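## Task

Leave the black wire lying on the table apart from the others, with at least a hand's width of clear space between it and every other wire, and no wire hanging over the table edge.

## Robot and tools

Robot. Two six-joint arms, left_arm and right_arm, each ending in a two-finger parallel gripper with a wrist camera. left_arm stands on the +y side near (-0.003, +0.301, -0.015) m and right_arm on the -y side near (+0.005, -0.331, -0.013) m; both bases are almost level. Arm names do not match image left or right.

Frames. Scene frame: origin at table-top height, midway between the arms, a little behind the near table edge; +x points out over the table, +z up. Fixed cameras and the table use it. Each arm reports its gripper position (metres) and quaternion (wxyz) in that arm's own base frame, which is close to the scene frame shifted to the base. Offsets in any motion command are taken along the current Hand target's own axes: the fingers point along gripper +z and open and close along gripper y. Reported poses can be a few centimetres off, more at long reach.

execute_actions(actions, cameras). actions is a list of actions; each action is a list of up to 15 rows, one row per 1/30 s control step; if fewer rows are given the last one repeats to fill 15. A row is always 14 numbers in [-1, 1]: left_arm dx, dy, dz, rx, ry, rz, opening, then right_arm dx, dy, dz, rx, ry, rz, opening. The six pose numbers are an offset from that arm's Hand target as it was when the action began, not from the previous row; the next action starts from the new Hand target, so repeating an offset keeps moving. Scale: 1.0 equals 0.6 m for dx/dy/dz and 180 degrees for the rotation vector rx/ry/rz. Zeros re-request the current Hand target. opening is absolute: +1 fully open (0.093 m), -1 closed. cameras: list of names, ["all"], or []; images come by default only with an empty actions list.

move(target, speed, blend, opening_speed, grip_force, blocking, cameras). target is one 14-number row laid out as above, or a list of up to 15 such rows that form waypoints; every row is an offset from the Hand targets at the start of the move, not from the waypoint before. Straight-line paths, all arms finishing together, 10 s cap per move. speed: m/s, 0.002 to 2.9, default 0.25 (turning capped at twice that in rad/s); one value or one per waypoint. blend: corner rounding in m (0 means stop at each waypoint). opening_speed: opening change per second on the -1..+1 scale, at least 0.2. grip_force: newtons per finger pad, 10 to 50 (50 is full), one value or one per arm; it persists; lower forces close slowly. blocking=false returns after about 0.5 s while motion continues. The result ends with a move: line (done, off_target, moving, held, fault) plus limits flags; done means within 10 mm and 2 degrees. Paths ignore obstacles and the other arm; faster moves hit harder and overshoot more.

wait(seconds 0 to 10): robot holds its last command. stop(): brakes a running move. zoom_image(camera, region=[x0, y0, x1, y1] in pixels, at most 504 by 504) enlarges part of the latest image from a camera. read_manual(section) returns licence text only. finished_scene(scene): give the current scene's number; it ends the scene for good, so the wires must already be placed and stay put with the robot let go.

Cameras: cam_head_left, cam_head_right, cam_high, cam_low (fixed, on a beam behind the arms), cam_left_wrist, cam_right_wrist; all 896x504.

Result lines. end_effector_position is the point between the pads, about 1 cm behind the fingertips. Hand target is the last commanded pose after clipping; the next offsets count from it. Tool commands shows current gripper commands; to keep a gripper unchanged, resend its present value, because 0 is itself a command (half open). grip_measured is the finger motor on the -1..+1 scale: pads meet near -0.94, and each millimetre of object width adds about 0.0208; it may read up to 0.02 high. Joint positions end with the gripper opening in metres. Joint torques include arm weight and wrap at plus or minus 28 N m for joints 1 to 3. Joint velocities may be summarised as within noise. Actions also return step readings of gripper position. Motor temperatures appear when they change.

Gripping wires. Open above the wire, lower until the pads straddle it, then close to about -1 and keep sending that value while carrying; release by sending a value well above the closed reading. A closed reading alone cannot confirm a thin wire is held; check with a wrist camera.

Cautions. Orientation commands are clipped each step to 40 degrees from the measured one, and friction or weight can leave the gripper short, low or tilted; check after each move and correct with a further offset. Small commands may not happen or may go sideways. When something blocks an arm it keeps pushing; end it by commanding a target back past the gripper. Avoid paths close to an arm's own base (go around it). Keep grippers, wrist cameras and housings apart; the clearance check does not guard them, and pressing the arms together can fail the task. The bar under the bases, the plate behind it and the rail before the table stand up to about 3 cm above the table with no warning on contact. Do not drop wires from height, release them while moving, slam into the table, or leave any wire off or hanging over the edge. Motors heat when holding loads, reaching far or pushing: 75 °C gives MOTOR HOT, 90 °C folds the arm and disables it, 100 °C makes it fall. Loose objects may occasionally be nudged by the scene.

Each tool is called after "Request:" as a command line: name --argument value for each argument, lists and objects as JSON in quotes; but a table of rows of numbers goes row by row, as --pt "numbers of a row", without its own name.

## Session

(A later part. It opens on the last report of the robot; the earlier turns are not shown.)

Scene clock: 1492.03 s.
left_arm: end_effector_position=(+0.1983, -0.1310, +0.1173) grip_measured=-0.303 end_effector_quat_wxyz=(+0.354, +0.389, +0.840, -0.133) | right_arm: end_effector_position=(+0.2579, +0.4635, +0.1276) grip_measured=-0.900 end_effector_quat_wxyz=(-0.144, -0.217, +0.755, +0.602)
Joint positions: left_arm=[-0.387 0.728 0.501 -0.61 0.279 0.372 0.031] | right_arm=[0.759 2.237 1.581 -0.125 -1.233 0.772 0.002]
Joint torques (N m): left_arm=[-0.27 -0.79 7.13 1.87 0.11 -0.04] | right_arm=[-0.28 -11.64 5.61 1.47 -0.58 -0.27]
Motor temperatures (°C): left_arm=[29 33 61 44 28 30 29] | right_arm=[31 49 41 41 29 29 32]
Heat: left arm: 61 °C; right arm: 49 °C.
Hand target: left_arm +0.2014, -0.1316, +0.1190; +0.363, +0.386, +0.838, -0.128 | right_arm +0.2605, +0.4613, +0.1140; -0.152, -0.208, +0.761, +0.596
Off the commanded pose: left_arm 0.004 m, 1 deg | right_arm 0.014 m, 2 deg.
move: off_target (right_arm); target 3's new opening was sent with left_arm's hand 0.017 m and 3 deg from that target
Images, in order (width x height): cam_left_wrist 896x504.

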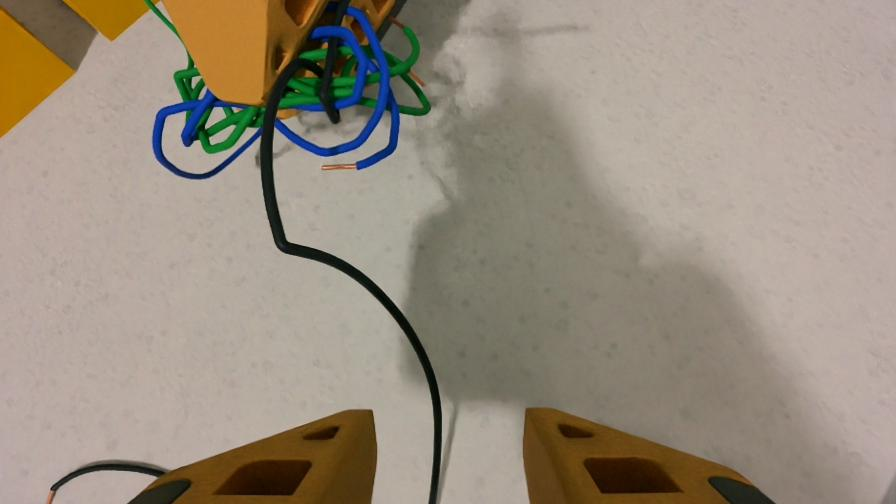

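Request:
move --pt "-0.07 0.035 0.05 0 0 0 -0.3 0 0 0 0 0 0 -1" --speed 0.12 --cameras '["cam_left_wrist"]'

Scene clock: 1515.17 s.
left_arm: end_effector_position=(+0.2394, -0.1509, +0.1146) grip_measured=-0.303 end_effector_quat_wxyz=(+0.341, +0.389, +0.845, -0.133) | right_arm: end_effector_position=(+0.2579, +0.4635, +0.1276) grip_measured=-0.900 end_effector_quat_wxyz=(-0.144, -0.217, +0.755, +0.602)
Joint positions: left_arm=[-0.405 0.996 0.592 -0.457 0.267 0.358 0.031] | right_arm=[0.759 2.237 1.581 -0.125 -1.233 0.772 0.002]
Joint torques (N m): left_arm=[-0.28 -1.54 10.48 1.89 0.11 -0.06] | right_arm=[-0.25 -11.62 5.6 1.47 -0.57 -0.27]
Motor temperatures (°C): left_arm=[29 32 55 43 28 30 28] | right_arm=[31 51 41 42 29 29 32]
Heat: left arm: 55 °C; right arm: 51 °C.
Hand target: left_arm +0.2507, -0.1556, +0.1291; +0.364, +0.386, +0.838, -0.128 | right_arm +0.2605, +0.4613, +0.1140; -0.152, -0.208, +0.761, +0.596
Off the commanded pose: left_arm 0.019 m, 3 deg | right_arm 0.014 m, 2 deg.
move: off_target (left_arm, right_arm)
Images, in order (width x height): cam_left_wrist 896x504.

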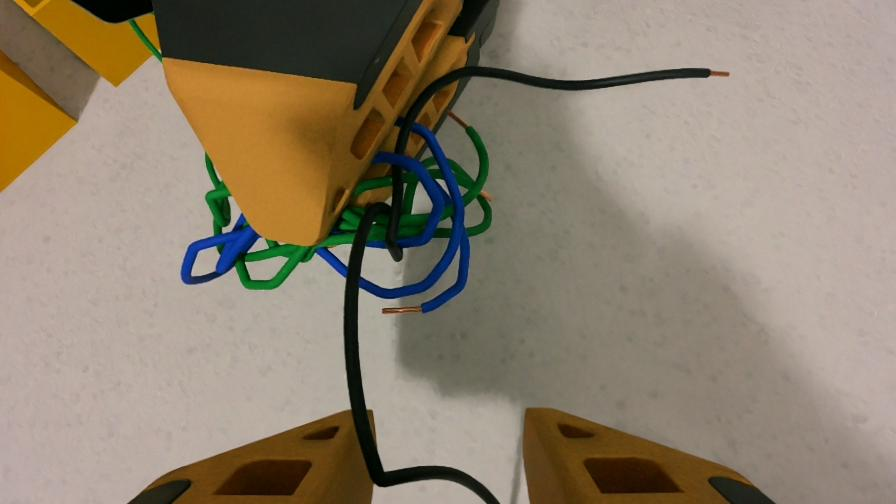

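Request:
move --pt "-0.045 0.024 0.07 0 0 0 -0.65 0 0 0 0 0 0 -1" --speed 0.1 --cameras '["cam_left_wrist"]'

Request:
zoom_image --camera "cam_left_wrist" --region '[340, 220, 540, 430]'

Scene clock: 1529.93 s.
left_arm: end_effector_position=(+0.2760, -0.1723, +0.1003) grip_measured=-0.647 end_effector_quat_wxyz=(+0.327, +0.389, +0.851, -0.132) | right_arm: end_effector_position=(+0.2651, +0.4607, +0.1259) grip_measured=-0.900 end_effector_quat_wxyz=(-0.135, -0.211, +0.760, +0.600)
Joint positions: left_arm=[-0.431 1.236 0.679 -0.331 0.248 0.338 0.014] | right_arm=[0.747 2.237 1.581 -0.127 -1.219 0.77 0.002]
Joint torques (N m): left_arm=[-0.35 -3.17 10.76 2.13 0.12 -0.06] | right_arm=[0.73 -11.62 5.63 1.5 -0.74 -0.24]
Motor temperatures (°C): left_arm=[29 32 56 42 28 30 28] | right_arm=[31 51 40 42 29 29 32]
Heat: left arm: 56 °C; right arm: 51 °C.
Hand target: left_arm +0.2946, -0.1816, +0.1195; +0.363, +0.386, +0.838, -0.128 | right_arm +0.2604, +0.4612, +0.1140; -0.152, -0.208, +0.761, +0.596
Off the commanded pose: left_arm 0.028 m, 5 deg | right_arm 0.013 m, 2 deg.
move: off_target (left_arm, right_arm)
Images, in order (width x height): cam_left_wrist 896x504.

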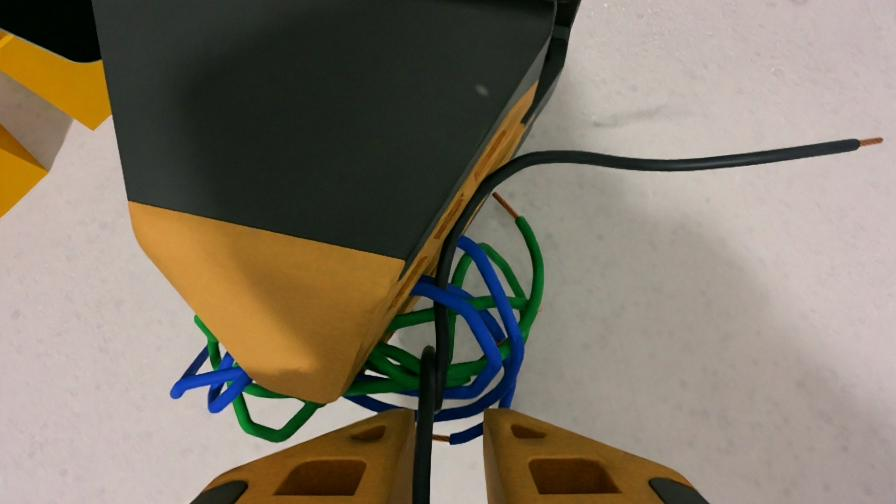

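Scaled by 2.400 from the camera's 896x504 image, which has a finer 1280x720 frame.

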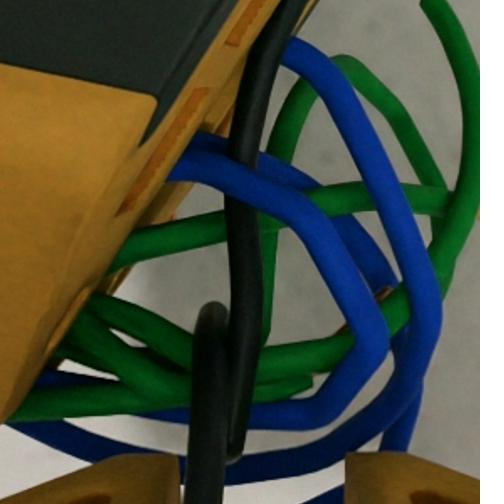

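Request:
move --pt "0 0 0 0 0 0 -1 0 0 0 0 0 0 -1" --pt "0.04 0.08 -0.05 0 0 0 -1 0 0 0 0 0 0 -1" --pt "0.092 0.155 -0.03 0 0 0 -1 0 0 0 0 0 0 -1" --pt "0.092 0.155 -0.03 0 0 0 -0.5 0 0 0 0 0 0 -1" --pt "0.092 0.155 -0.17 0 0 0 -0.5 0 0 0 0 0 0 -1" --pt "0 -0.02 -0.17 0 0 0 -0.5 0 0 0 0 0 0 -1" --speed 0.15 --opening_speed 0.8 --blend '[0,0.02,0,0,0.01,0]' --cameras '["cam_left_wrist"]'

Scene clock: 1574.63 s.
left_arm: end_effector_position=(+0.2321, -0.1391, +0.1832) grip_measured=-0.503 end_effector_quat_wxyz=(+0.354, +0.389, +0.840, -0.133) | right_arm: end_effector_position=(+0.2613, +0.4627, +0.1248) grip_measured=-0.903 end_effector_quat_wxyz=(-0.139, -0.212, +0.759, +0.599)
Joint positions: left_arm=[-0.354 0.92 0.82 -0.744 0.302 0.398 0.021] | right_arm=[0.755 2.238 1.578 -0.123 -1.219 0.774 0.002]
Joint torques (N m): left_arm=[-0.28 -2.33 8.81 1.61 0.16 -0.06] | right_arm=[0.1 -11.71 5.81 1.48 -0.75 -0.27]
Heat: left arm: 54 °C; right arm: 53 °C.
Hand target: left_arm +0.2337, -0.1393, +0.1905; +0.363, +0.386, +0.838, -0.128 | right_arm +0.2604, +0.4613, +0.1141; -0.152, -0.208, +0.761, +0.596
Off the commanded pose: left_arm 0.007 m, 1 deg | right_arm 0.011 m, 2 deg.
move: off_target (right_arm); target 4's new opening was sent with left_arm's hand 0.054 m and 11 deg from that target
Images, in order (width x height): cam_left_wrist 896x504.

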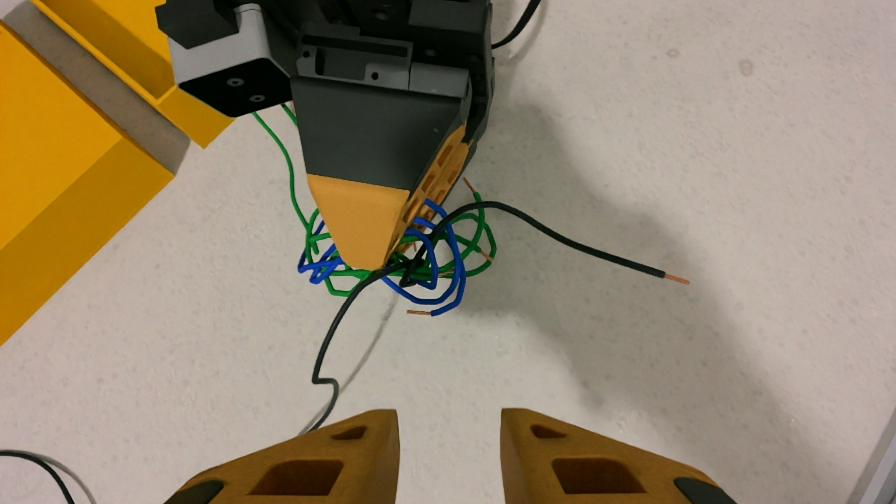

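Request:
zoom_image --camera "cam_left_wrist" --region '[370, 180, 500, 330]'

Request:
zoom_image --camera "cam_left_wrist" --region '[380, 210, 450, 300]'

Scaled by 3.360 from the camera's 896x504 image, which has a finer 1280x720 frame.

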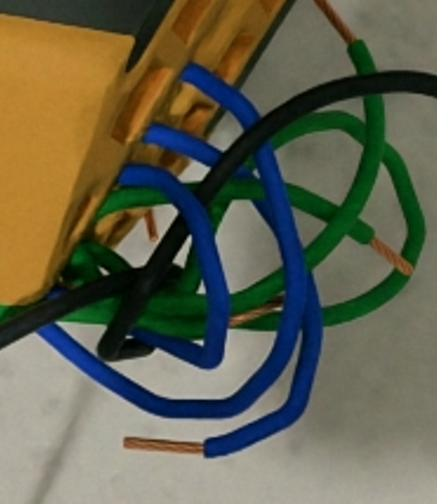

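Scaled by 5.600 from the camera's 896x504 image, which has a finer 1280x720 frame.

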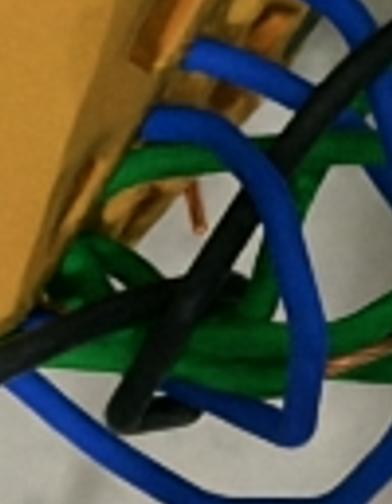

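Request:
move --pt "0.017 0.0275 0.11 0 0 0 -0.5 0 0 0 0 0 0 -1" --speed 0.12 --cameras '["cam_left_wrist"]'

Request:
zoom_image --camera "cam_left_wrist" --region '[360, 220, 520, 400]'

Scene clock: 1598.47 s.
left_arm: end_effector_position=(+0.2722, -0.1536, +0.1389) grip_measured=-0.503 end_effector_quat_wxyz=(+0.359, +0.388, +0.838, -0.132) | right_arm: end_effector_position=(+0.2613, +0.4627, +0.1248) grip_measured=-0.903 end_effector_quat_wxyz=(-0.139, -0.212, +0.759, +0.599)
Joint positions: left_arm=[-0.354 1.103 0.718 -0.448 0.301 0.396 0.021] | right_arm=[0.755 2.238 1.578 -0.123 -1.219 0.774 0.002]
Joint torques (N m): left_arm=[-0.36 -2.44 7.19 1.88 0.13 -0.06] | right_arm=[0.09 -11.69 5.83 1.47 -0.75 -0.27]
Motor temperatures (°C): left_arm=[29 32 53 43 28 30 28] | right_arm=[31 56 41 40 29 29 32]
Heat: left arm: 53 °C; right arm: 56 °C.
Hand target: left_arm +0.2751, -0.1553, +0.1380; +0.363, +0.386, +0.838, -0.128 | right_arm +0.2604, +0.4613, +0.1141; -0.152, -0.208, +0.761, +0.596
Off the commanded pose: left_arm 0.004 m, 1 deg | right_arm 0.011 m, 2 deg.
move: off_target (right_arm)
Images, in order (width x height): cam_left_wrist 896x504.

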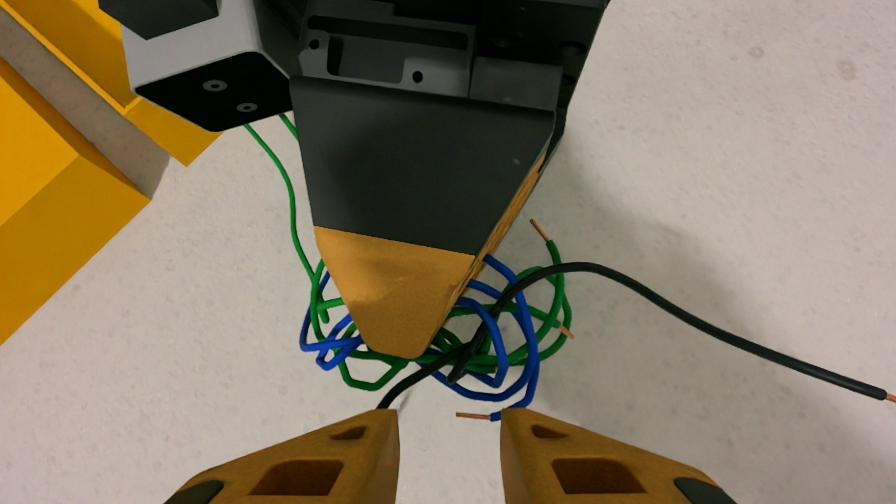

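Scaled by 2.800 from the camera's 896x504 image, which has a finer 1280x720 frame.

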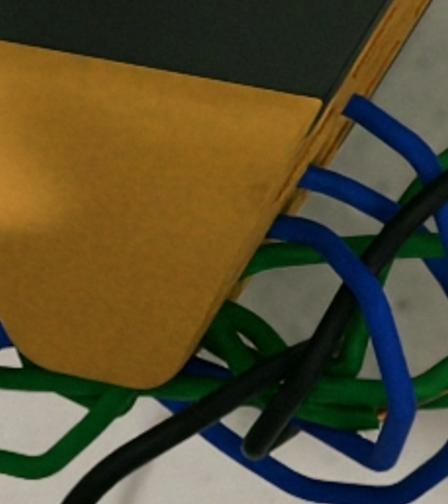

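Request:
move --pt "0.02 -0.005 0.045 0 0 0 -0.65 0 0 0 0 0 0 -1" --speed 0.08 --cameras '["cam_left_wrist"]'

Request:
zoom_image --camera "cam_left_wrist" --region '[360, 280, 540, 480]'

Scene clock: 1626.23 s.
left_arm: end_effector_position=(+0.2754, -0.1616, +0.1086) grip_measured=-0.647 end_effector_quat_wxyz=(+0.351, +0.389, +0.841, -0.133) | right_arm: end_effector_position=(+0.2621, +0.4621, +0.1246) grip_measured=-0.904 end_effector_quat_wxyz=(-0.138, -0.212, +0.760, +0.599)
Joint positions: left_arm=[-0.383 1.173 0.644 -0.316 0.283 0.376 0.014] | right_arm=[0.753 2.238 1.578 -0.124 -1.219 0.773 0.002]
Joint torques (N m): left_arm=[-0.24 -2.82 7.06 2.07 0.11 -0.05] | right_arm=[0.25 -11.69 5.83 1.48 -0.75 -0.26]
Motor temperatures (°C): left_arm=[29 31 51 44 28 30 28] | right_arm=[31 57 41 40 29 29 32]
Heat: left arm: 51 °C; right arm: 57 °C.
Hand target: left_arm +0.2815, -0.1639, +0.1103; +0.363, +0.386, +0.838, -0.128 | right_arm +0.2604, +0.4613, +0.1141; -0.152, -0.208, +0.761, +0.596
Off the commanded pose: left_arm 0.007 m, 2 deg | right_arm 0.011 m, 2 deg.
move: off_target (right_arm)
Images, in order (width x height): cam_left_wrist 896x504.

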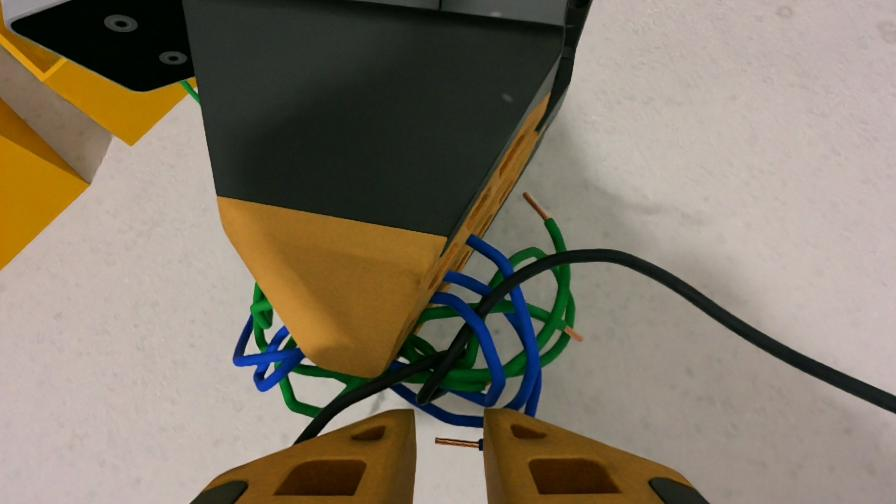

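Scaled by 2.520 from the camera's 896x504 image, which has a finer 1280x720 frame.

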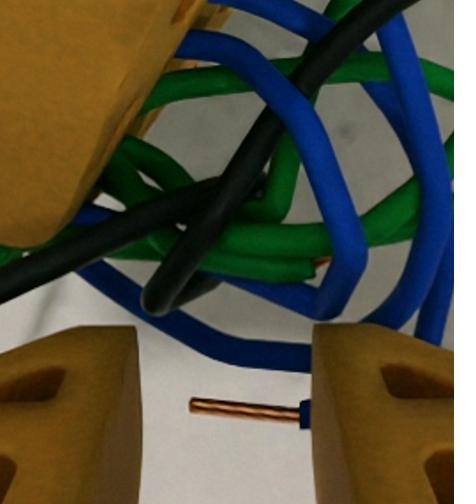

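Request:
move --pt "-0.004 0.007 0.04 0 0 0 -0.65 0 0 0 0 0 0 -1" --speed 0.06 --cameras '["cam_left_wrist"]'

Request:
zoom_image --camera "cam_left_wrist" --region '[360, 310, 540, 504]'

Scene clock: 1638.57 s.
left_arm: end_effector_position=(+0.2869, -0.1701, +0.0899) grip_measured=-0.647 end_effector_quat_wxyz=(+0.341, +0.390, +0.844, -0.135) | right_arm: end_effector_position=(+0.2703, +0.4590, +0.1170) grip_measured=-0.904 end_effector_quat_wxyz=(-0.131, -0.201, +0.768, +0.593)
Joint positions: left_arm=[-0.396 1.279 0.643 -0.227 0.279 0.366 0.014] | right_arm=[0.74 2.248 1.578 -0.13 -1.197 0.768 0.002]
Joint torques (N m): left_arm=[-0.35 -3.18 7.5 2.23 0.05 -0.08] | right_arm=[1.26 -12.6 5.9 1.53 -1.01 -0.2]
Motor temperatures (°C): left_arm=[29 31 51 44 28 30 28] | right_arm=[31 57 41 40 29 29 32]
Heat: left arm: 51 °C; right arm: 57 °C.
Hand target: left_arm +0.2978, -0.1743, +0.0953; +0.363, +0.386, +0.838, -0.128 | right_arm +0.2604, +0.4613, +0.1139; -0.152, -0.208, +0.761, +0.596
Off the commanded pose: left_arm 0.013 m, 3 deg | right_arm 0.011 m, 3 deg.
move: off_target (left_arm, right_arm)
Images, in order (width x height): cam_left_wrist 896x504.

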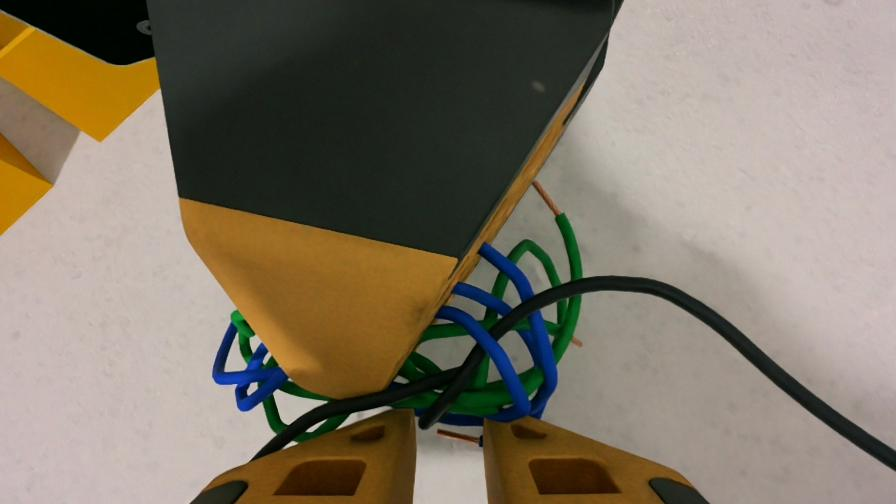

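Scaled by 2.598 from the camera's 896x504 image, which has a finer 1280x720 frame.

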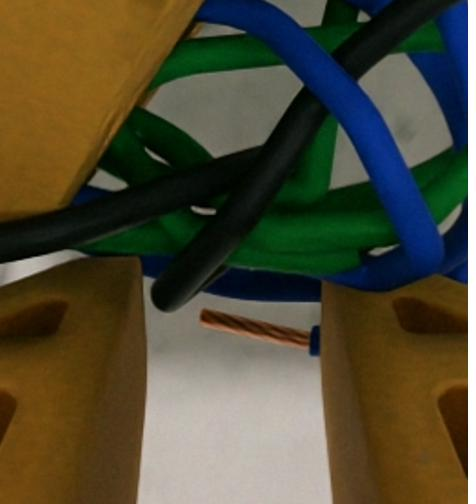

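Request:
move --pt "0 0.005 0.008 0 0 0 -0.65 0 0 0 0 0 0 -1" --pt "0 0.005 0.008 0 0 0 -1 0 0 0 0 0 0 -1" --speed 0.06 --opening_speed 0.8 --cameras '["cam_left_wrist"]'

Request:
zoom_image --camera "cam_left_wrist" --region '[360, 310, 540, 504]'

Scene clock: 1650.37 s.
left_arm: end_effector_position=(+0.2906, -0.1711, +0.0851) grip_measured=-0.983 end_effector_quat_wxyz=(+0.340, +0.389, +0.845, -0.134) | right_arm: end_effector_position=(+0.2733, +0.4580, +0.1152) grip_measured=-0.905 end_effector_quat_wxyz=(-0.127, -0.197, +0.773, +0.590)
Joint positions: left_arm=[-0.396 1.306 0.643 -0.202 0.275 0.366 0] | right_arm=[0.736 2.248 1.578 -0.135 -1.185 0.766 0.002]
Joint torques (N m): left_arm=[0.2 -3.45 7.82 2.19 0.14 -0.02] | right_arm=[1.54 -12.59 5.91 1.57 -1.16 -0.19]
Motor temperatures (°C): left_arm=[29 32 51 45 28 30 28] | right_arm=[31 55 41 40 30 29 32]
Heat: left arm: 51 °C; right arm: 55 °C.
Hand target: left_arm +0.3025, -0.1747, +0.0921; +0.363, +0.386, +0.838, -0.128 | right_arm +0.2604, +0.4613, +0.1140; -0.152, -0.208, +0.761, +0.596
Off the commanded pose: left_arm 0.014 m, 3 deg | right_arm 0.013 m, 4 deg.
move: off_target (left_arm, right_arm); target 2's new opening was sent with left_arm's hand 0.014 m and 3 deg from that target
Images, in order (width x height): cam_left_wrist 896x504.

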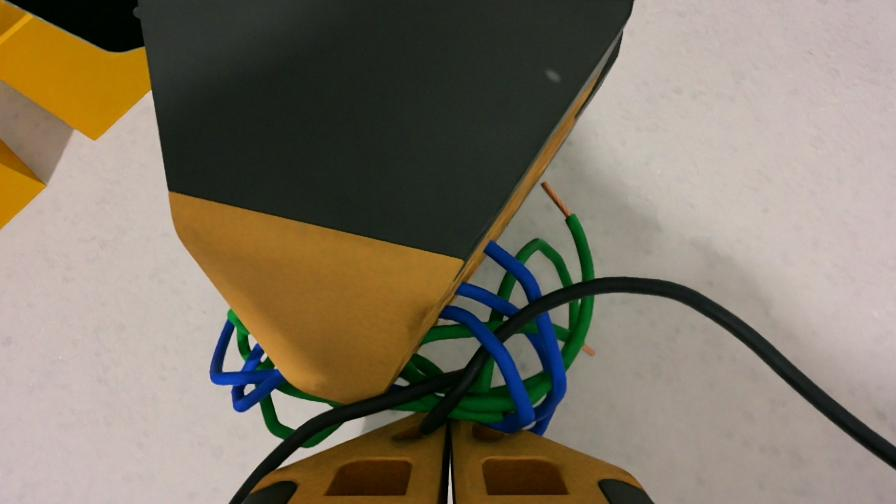

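Scaled by 2.598 from the camera's 896x504 image, which has a finer 1280x720 frame.

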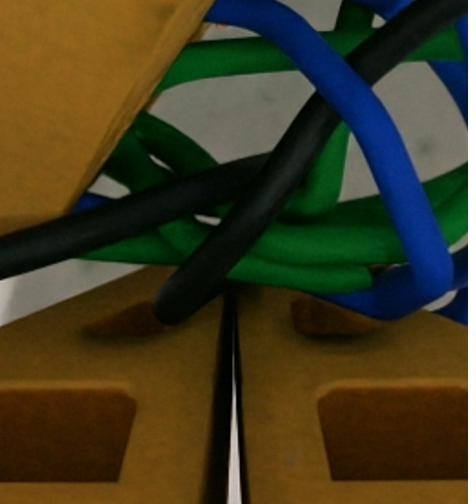

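Request:
move --pt "-0.004 0 -0.05 0 0 0 -0.65 0 0 0 0 0 0 -1" --pt "-0.04 0.012 -0.05 0 0 0 -0.65 0 0 0 0 0 0 -1" --speed 0.08 --cameras '["cam_left_wrist"]'

Request:
zoom_image --camera "cam_left_wrist" --region '[360, 310, 540, 504]'

Scene clock: 1661.50 s.
left_arm: end_effector_position=(+0.2916, -0.1644, +0.1165) grip_measured=-0.653 end_effector_quat_wxyz=(+0.344, +0.382, +0.848, -0.129) | right_arm: end_effector_position=(+0.2657, +0.4590, +0.1188) grip_measured=-0.905 end_effector_quat_wxyz=(-0.141, -0.205, +0.763, +0.596)
Joint positions: left_arm=[-0.377 1.242 0.73 -0.349 0.273 0.369 0.014] | right_arm=[0.744 2.248 1.578 -0.136 -1.218 0.766 0.002]
Joint torques (N m): left_arm=[0.8 -3.44 10.69 1.73 0.35 0.15] | right_arm=[0.96 -12.53 5.94 1.56 -0.77 -0.21]
Motor temperatures (°C): left_arm=[29 32 51 45 28 30 28] | right_arm=[31 55 41 40 30 29 32]
Heat: left arm: 51 °C; right arm: 55 °C.
Hand target: left_arm +0.3031, -0.1683, +0.1309; +0.364, +0.386, +0.838, -0.128 | right_arm +0.2604, +0.4613, +0.1139; -0.152, -0.208, +0.761, +0.596
Off the commanded pose: left_arm 0.019 m, 3 deg | right_arm 0.008 m, 1 deg.
move: off_target (left_arm)
Images, in order (width x height): cam_left_wrist 896x504.

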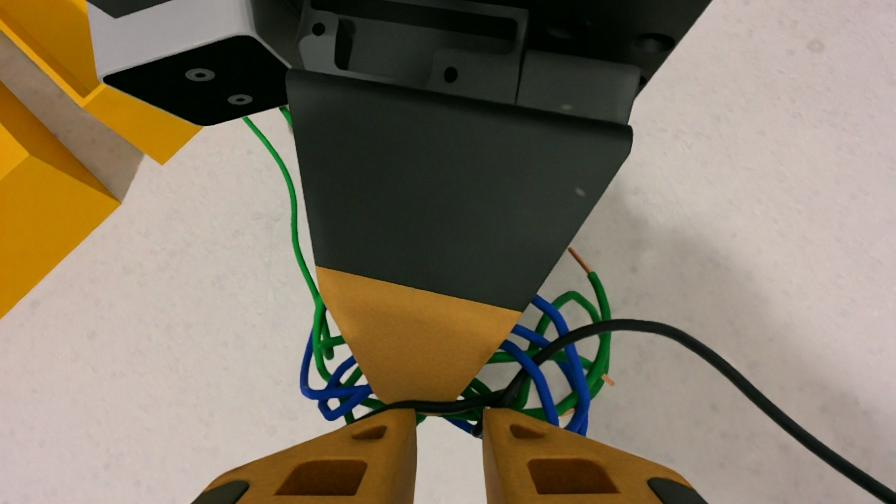

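Scaled by 2.598 from the camera's 896x504 image, which has a finer 1280x720 frame.

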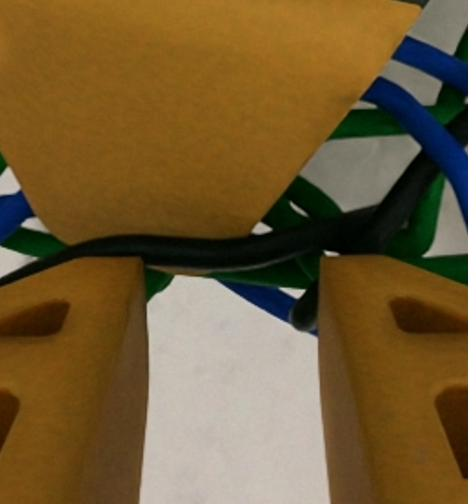

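Request:
move --pt "0.0 -0.015 0.0 0 0 0 -0.6 0 0 0 0 0 0 -1" --pt "0.008 -0.015 0.043 0 0 0 -0.6 0 0 0 0 0 0 -1" --speed 0.06 --blend '[0.01,0]' --cameras '["cam_left_wrist"]'

Request:
zoom_image --camera "cam_left_wrist" --region '[360, 310, 540, 504]'

Scene clock: 1680.43 s.
left_arm: end_effector_position=(+0.3015, -0.1734, +0.1057) grip_measured=-0.603 end_effector_quat_wxyz=(+0.345, +0.381, +0.849, -0.121) | right_arm: end_effector_position=(+0.2750, +0.4544, +0.1098) grip_measured=-0.905 end_effector_quat_wxyz=(-0.134, -0.186, +0.778, +0.585)
Joint positions: left_arm=[-0.409 1.308 0.73 -0.277 0.235 0.347 0.016] | right_arm=[0.729 2.254 1.578 -0.158 -1.183 0.766 0.002]
Joint torques (N m): left_arm=[-1.21 -3.14 6.94 2.34 0.35 -0.06] | right_arm=[2.1 -13.15 5.98 1.73 -1.2 -0.24]
Heat: left arm: 52 °C; right arm: 54 °C.
Hand target: left_arm +0.3075, -0.1845, +0.1087; +0.363, +0.386, +0.838, -0.128 | right_arm +0.2604, +0.4612, +0.1141; -0.152, -0.208, +0.761, +0.596
Off the commanded pose: left_arm 0.013 m, 3 deg | right_arm 0.017 m, 4 deg.
move: off_target (left_arm, right_arm); blend cut to 0 m at target 1
Images, in order (width x height): cam_left_wrist 896x504.

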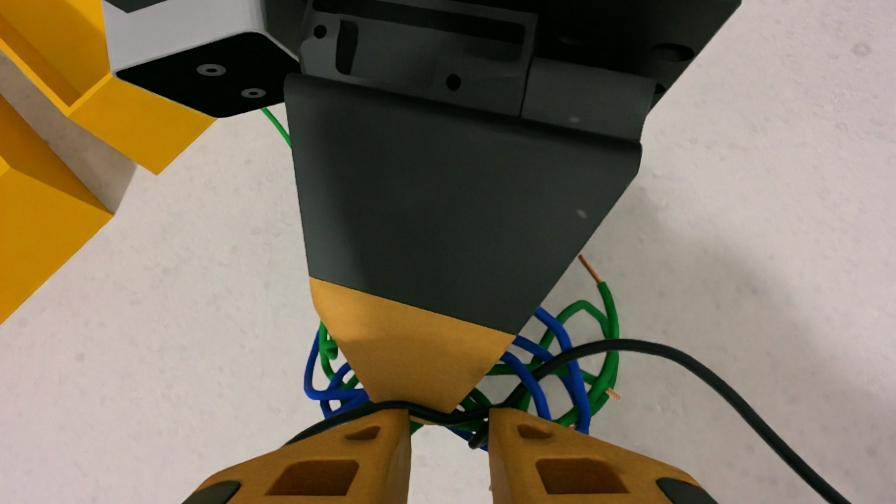

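Scaled by 2.598 from the camera's 896x504 image, which has a finer 1280x720 frame.

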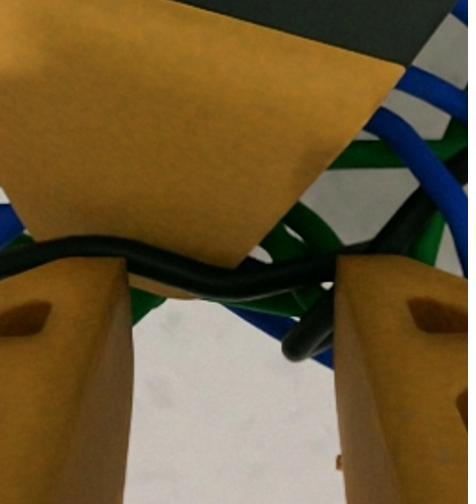

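Request:
move --pt "0 0 0 0 0 0 -1 0 0 0 0 0 0 -1" --opening_speed 0.8 --cameras '["cam_left_wrist"]'

Request:
zoom_image --camera "cam_left_wrist" --region '[360, 310, 540, 504]'

Scene clock: 1690.90 s.
left_arm: end_effector_position=(+0.3030, -0.1731, +0.1065) grip_measured=-0.983 end_effector_quat_wxyz=(+0.348, +0.380, +0.849, -0.117) | right_arm: end_effector_position=(+0.2763, +0.4544, +0.1080) grip_measured=-0.905 end_effector_quat_wxyz=(-0.131, -0.184, +0.782, +0.581)
Joint positions: left_arm=[-0.41 1.308 0.73 -0.27 0.227 0.345 0] | right_arm=[0.729 2.254 1.578 -0.162 -1.17 0.765 0.002]
Joint torques (N m): left_arm=[-1.11 -3.12 6.94 2.28 0.42 -0.04] | right_arm=[2.1 -13.16 6.04 1.76 -1.35 -0.22]
Motor temperatures (°C): left_arm=[29 32 52 44 28 30 28] | right_arm=[31 55 42 40 30 29 32]
Heat: left arm: 52 °C; right arm: 55 °C.
Hand target: left_arm +0.3075, -0.1844, +0.1086; +0.363, +0.386, +0.838, -0.128 | right_arm +0.2604, +0.4612, +0.1141; -0.152, -0.208, +0.761, +0.596
Off the commanded pose: left_arm 0.012 m, 3 deg | right_arm 0.018 m, 5 deg.
move: off_target (left_arm, right_arm)
Images, in order (width x height): cam_left_wrist 896x504.

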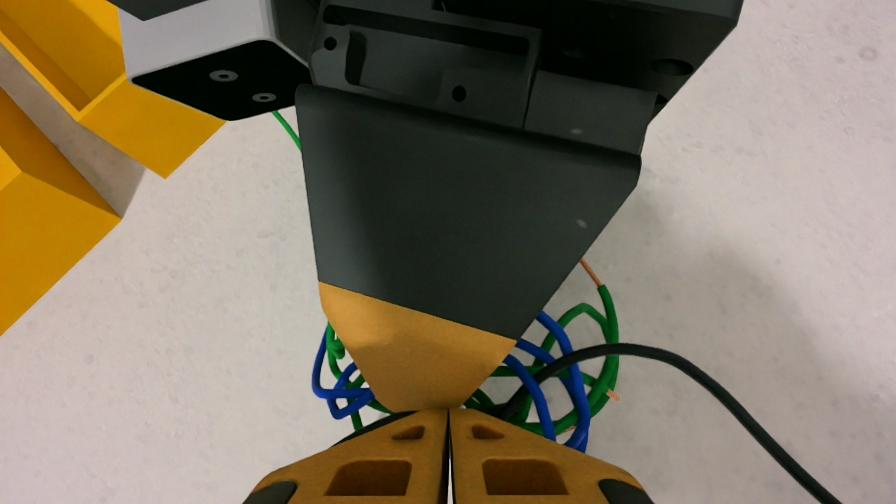

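Scaled by 2.598 from the camera's 896x504 image, which has a finer 1280x720 frame.

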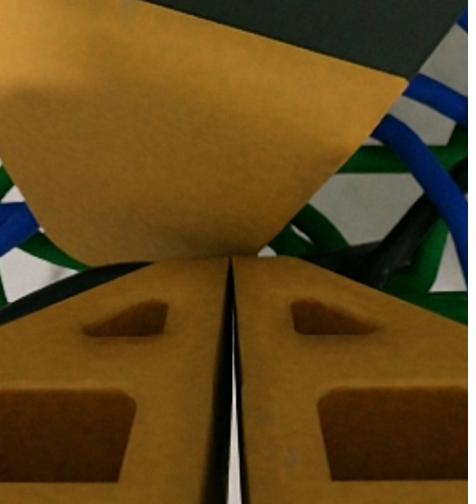

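Request:
move --pt "0 0 0 0 0 0 -0.6 0 0 0 0 0 0 -1" --pt "0.0 0.0 -0.1 0 0 0 -0.3 0 0 0 0 0 0 -1" --speed 0.12 --opening_speed 1 --cameras '["cam_left_wrist"]'

Request:
zoom_image --camera "cam_left_wrist" --region '[360, 270, 560, 450]'

Scene clock: 1716.33 s.
left_arm: end_effector_position=(+0.2703, -0.1527, +0.1327) grip_measured=-0.303 end_effector_quat_wxyz=(+0.341, +0.382, +0.850, -0.126) | right_arm: end_effector_position=(+0.2624, +0.4582, +0.1140) grip_measured=-0.906 end_effector_quat_wxyz=(-0.152, -0.199, +0.767, +0.591)
Joint positions: left_arm=[-0.367 1.122 0.73 -0.478 0.273 0.376 0.031] | right_arm=[0.747 2.254 1.578 -0.159 -1.22 0.765 0.002]
Joint torques (N m): left_arm=[1.16 -4.57 10.43 1.58 0.46 0.18] | right_arm=[0.72 -13.11 6 1.74 -0.76 -0.21]
Motor temperatures (°C): left_arm=[29 32 51 46 28 30 28] | right_arm=[31 57 42 39 31 29 32]
Heat: left arm: 51 °C; right arm: 57 °C.
Hand target: left_arm +0.2768, -0.1548, +0.1509; +0.363, +0.386, +0.838, -0.128 | right_arm +0.2605, +0.4613, +0.1141; -0.152, -0.208, +0.761, +0.596
Off the commanded pose: left_arm 0.019 m, 3 deg | right_arm 0.004 m, 1 deg.
move: off_target (left_arm); target 2's new opening was sent with left_arm's hand 0.019 m and 3 deg from that target
Images, in order (width x height): cam_left_wrist 896x504.

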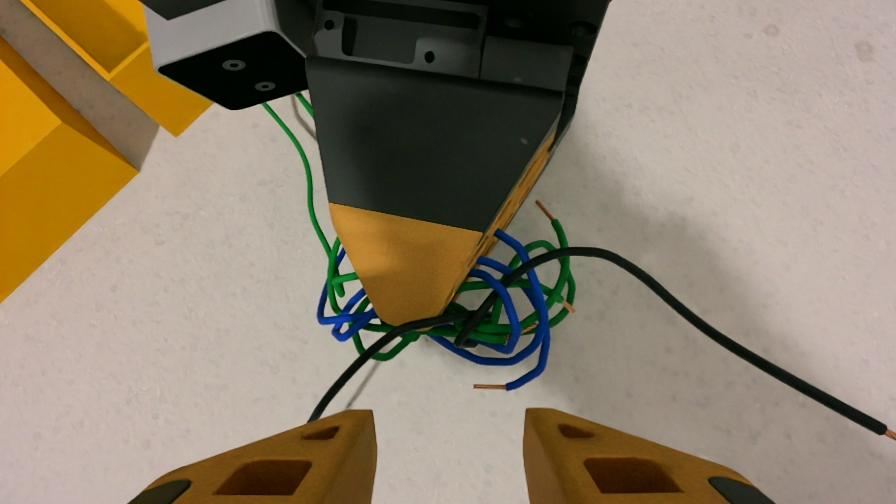

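Scaled by 2.520 from the camera's 896x504 image, which has a finer 1280x720 frame.

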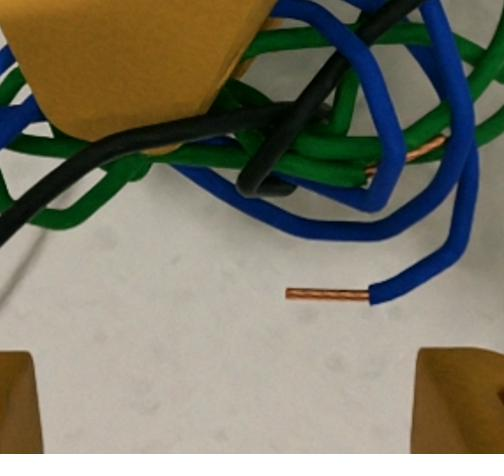

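Request:
move --pt "0.022 -0.006 0.045 0 0 0 -0.68 0 0 0 0 0 0 -1" --speed 0.08 --cameras '["cam_left_wrist"]'

Request:
zoom_image --camera "cam_left_wrist" --region '[360, 310, 540, 490]'

Scene clock: 1737.93 s.
left_arm: end_effector_position=(+0.2799, -0.1604, +0.1220) grip_measured=-0.677 end_effector_quat_wxyz=(+0.358, +0.386, +0.840, -0.127) | right_arm: end_effector_position=(+0.2624, +0.4582, +0.1140) grip_measured=-0.906 end_effector_quat_wxyz=(-0.152, -0.199, +0.767, +0.591)
Joint positions: left_arm=[-0.379 1.162 0.684 -0.354 0.273 0.376 0.013] | right_arm=[0.747 2.254 1.578 -0.159 -1.22 0.765 0.002]
Joint torques (N m): left_arm=[-0.21 -2.99 7.15 1.89 0.25 -0.04] | right_arm=[0.72 -13.11 6.01 1.74 -0.76 -0.21]
Motor temperatures (°C): left_arm=[29 32 52 44 28 30 28] | right_arm=[31 58 42 39 30 29 32]
Heat: left arm: 52 °C; right arm: 58 °C.
Hand target: left_arm +0.2821, -0.1633, +0.1222; +0.363, +0.386, +0.838, -0.128 | right_arm +0.2605, +0.4613, +0.1141; -0.152, -0.208, +0.761, +0.596
Off the commanded pose: left_arm 0.004 m, 1 deg | right_arm 0.004 m, 1 deg.
move: done
Images, in order (width x height): cam_left_wrist 896x504.

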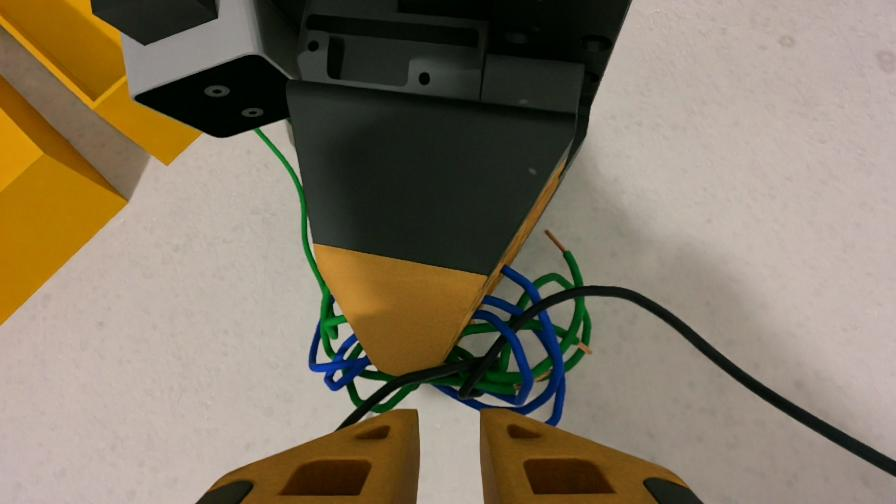

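Scaled by 2.800 from the camera's 896x504 image, which has a finer 1280x720 frame.

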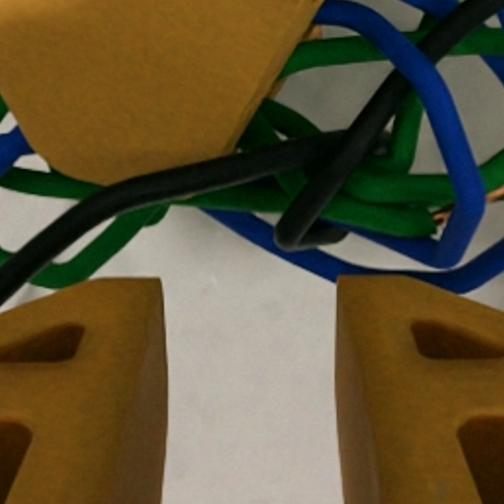

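Request:
move --pt "0.03 -0.009 0.046 0 0 0 -0.7 0 0 0 0 0 0 -1" --speed 0.06 --cameras '["cam_left_wrist"]'

Request:
zoom_image --camera "cam_left_wrist" --region '[360, 324, 540, 504]'

Scene clock: 1745.70 s.
left_arm: end_effector_position=(+0.2791, -0.1685, +0.0888) grip_measured=-0.697 end_effector_quat_wxyz=(+0.352, +0.389, +0.841, -0.133) | right_arm: end_effector_position=(+0.2624, +0.4583, +0.1140) grip_measured=-0.906 end_effector_quat_wxyz=(-0.152, -0.199, +0.767, +0.591)
Joint positions: left_arm=[-0.406 1.232 0.593 -0.198 0.268 0.358 0.012] | right_arm=[0.747 2.254 1.578 -0.159 -1.22 0.765 0.002]
Joint torques (N m): left_arm=[-0.28 -3.07 6.78 2.05 0.09 -0.06] | right_arm=[0.7 -13.12 6.01 1.74 -0.76 -0.21]
Motor temperatures (°C): left_arm=[29 32 52 44 28 30 28] | right_arm=[31 58 42 39 30 29 32]
Heat: left arm: 52 °C; right arm: 58 °C.
Hand target: left_arm +0.2843, -0.1706, +0.0898; +0.363, +0.386, +0.838, -0.128 | right_arm +0.2605, +0.4612, +0.1141; -0.152, -0.208, +0.761, +0.596
Off the commanded pose: left_arm 0.006 m, 2 deg | right_arm 0.004 m, 1 deg.
move: done
Images, in order (width x height): cam_left_wrist 896x504.

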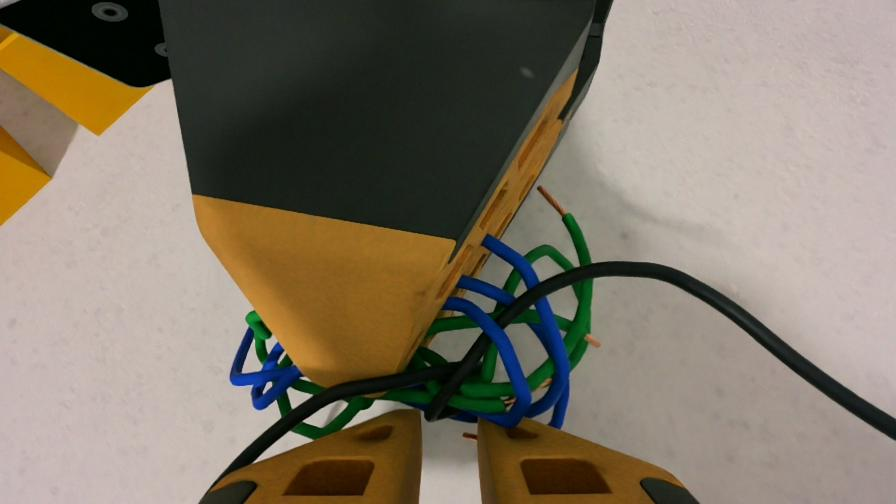

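Scaled by 2.800 from the camera's 896x504 image, which has a finer 1280x720 frame.

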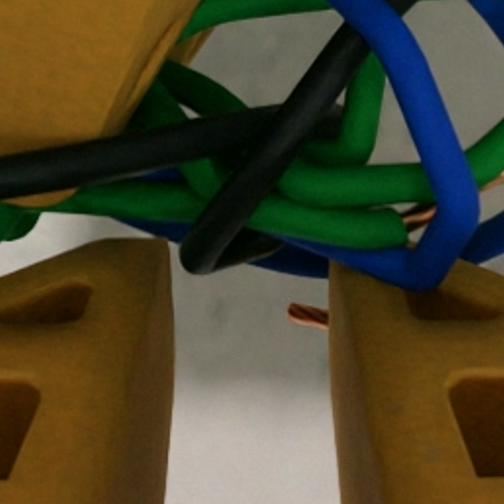

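Request:
move --pt "-0.008 0.008 0.004 0 0 0 -0.7 0 0 0 0 0 0 -1" --pt "-0.008 0.008 0.017 0 0 0 -0.7 0 0 0 0 0 0 -1" --speed 0.05 --cameras '["cam_left_wrist"]'

Request:
zoom_image --camera "cam_left_wrist" --region '[360, 324, 540, 504]'

Scene clock: 1755.33 s.
left_arm: end_effector_position=(+0.2850, -0.1706, +0.0794) grip_measured=-0.697 end_effector_quat_wxyz=(+0.348, +0.389, +0.843, -0.132) | right_arm: end_effector_position=(+0.2677, +0.4579, +0.1107) grip_measured=-0.906 end_effector_quat_wxyz=(-0.141, -0.193, +0.775, +0.586)
Joint positions: left_arm=[-0.406 1.285 0.593 -0.154 0.266 0.358 0.012] | right_arm=[0.742 2.254 1.578 -0.159 -1.191 0.765 0.002]
Joint torques (N m): left_arm=[-0.18 -2.82 8.8 1.96 0.13 -0.05] | right_arm=[1.03 -13.15 6.04 1.74 -1.1 -0.22]
Motor temperatures (°C): left_arm=[29 32 52 45 28 30 28] | right_arm=[31 58 42 39 30 29 32]
Heat: left arm: 52 °C; right arm: 58 °C.
Hand target: left_arm +0.2952, -0.1751, +0.0864; +0.364, +0.386, +0.838, -0.128 | right_arm +0.2605, +0.4612, +0.1141; -0.152, -0.208, +0.761, +0.596
Off the commanded pose: left_arm 0.013 m, 2 deg | right_arm 0.009 m, 3 deg.
move: off_target (left_arm, right_arm)
Images, in order (width x height): cam_left_wrist 896x504.

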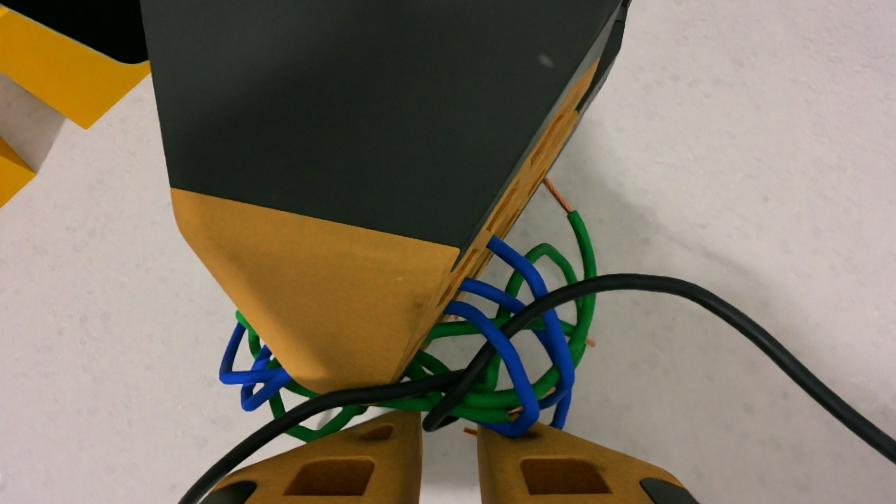

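Scaled by 2.800 from the camera's 896x504 image, which has a finer 1280x720 frame.

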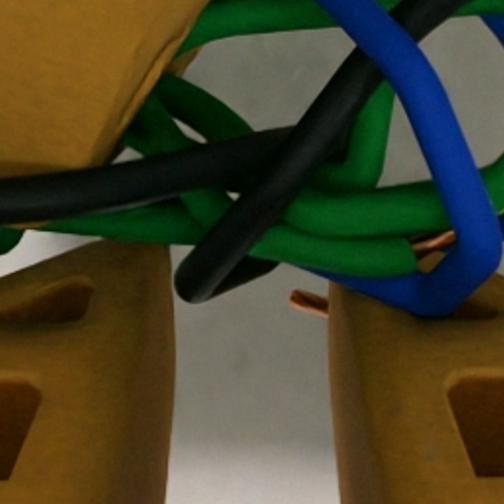

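Request:
move --pt "-0.004 0 -0.03 0 0 0 -0.7 0 0 0 0 0 0 -1" --pt "-0.028 0.01 -0.03 0 0 0 -0.7 0 0 0 0 0 0 -1" --speed 0.06 --cameras '["cam_left_wrist"]'

Request:
zoom_image --camera "cam_left_wrist" --region '[360, 324, 540, 504]'

Scene clock: 1765.63 s.
left_arm: end_effector_position=(+0.2789, -0.1675, +0.0913) grip_measured=-0.697 end_effector_quat_wxyz=(+0.330, +0.389, +0.850, -0.132) | right_arm: end_effector_position=(+0.2651, +0.4579, +0.1152) grip_measured=-0.906 end_effector_quat_wxyz=(-0.147, -0.201, +0.765, +0.594)
Joint positions: left_arm=[-0.405 1.25 0.646 -0.281 0.266 0.358 0.012] | right_arm=[0.742 2.254 1.578 -0.147 -1.221 0.764 0.002]
Joint torques (N m): left_arm=[1.4 -3.63 11.17 1.9 0.28 0.1] | right_arm=[1.06 -13.14 5.97 1.64 -0.74 -0.2]
Motor temperatures (°C): left_arm=[29 32 53 46 28 30 28] | right_arm=[31 59 42 39 30 29 32]
Heat: left arm: 53 °C; right arm: 59 °C.
Hand target: left_arm +0.2979, -0.1714, +0.1114; +0.364, +0.386, +0.838, -0.128 | right_arm +0.2605, +0.4612, +0.1141; -0.152, -0.208, +0.761, +0.596
Off the commanded pose: left_arm 0.028 m, 4 deg | right_arm 0.006 m, 1 deg.
move: off_target (left_arm)
Images, in order (width x height): cam_left_wrist 896x504.

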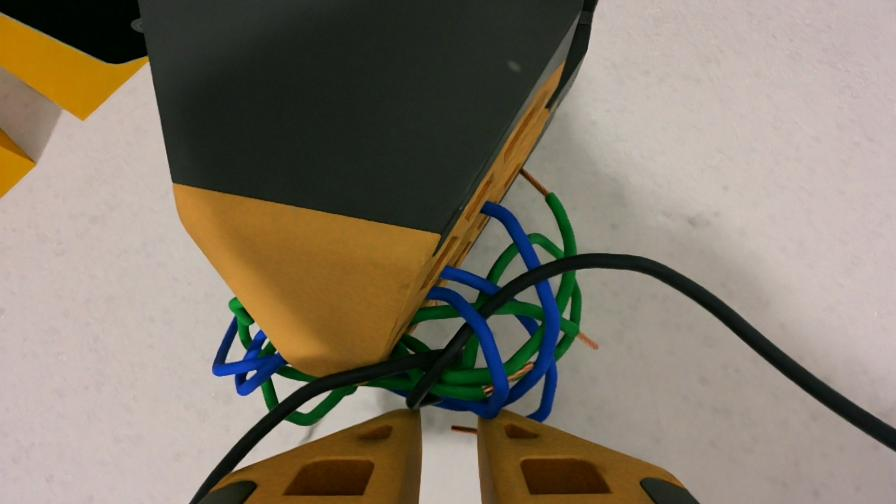

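Scaled by 2.800 from the camera's 896x504 image, which has a finer 1280x720 frame.

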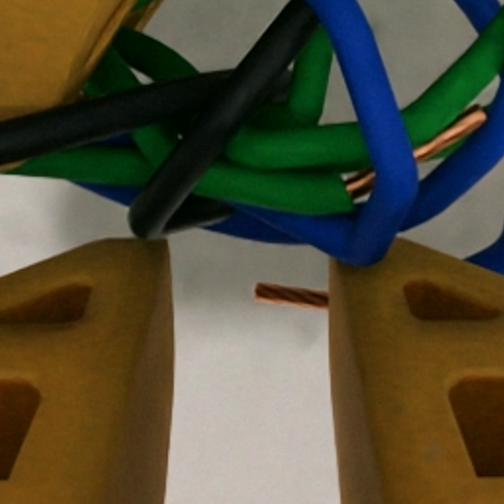

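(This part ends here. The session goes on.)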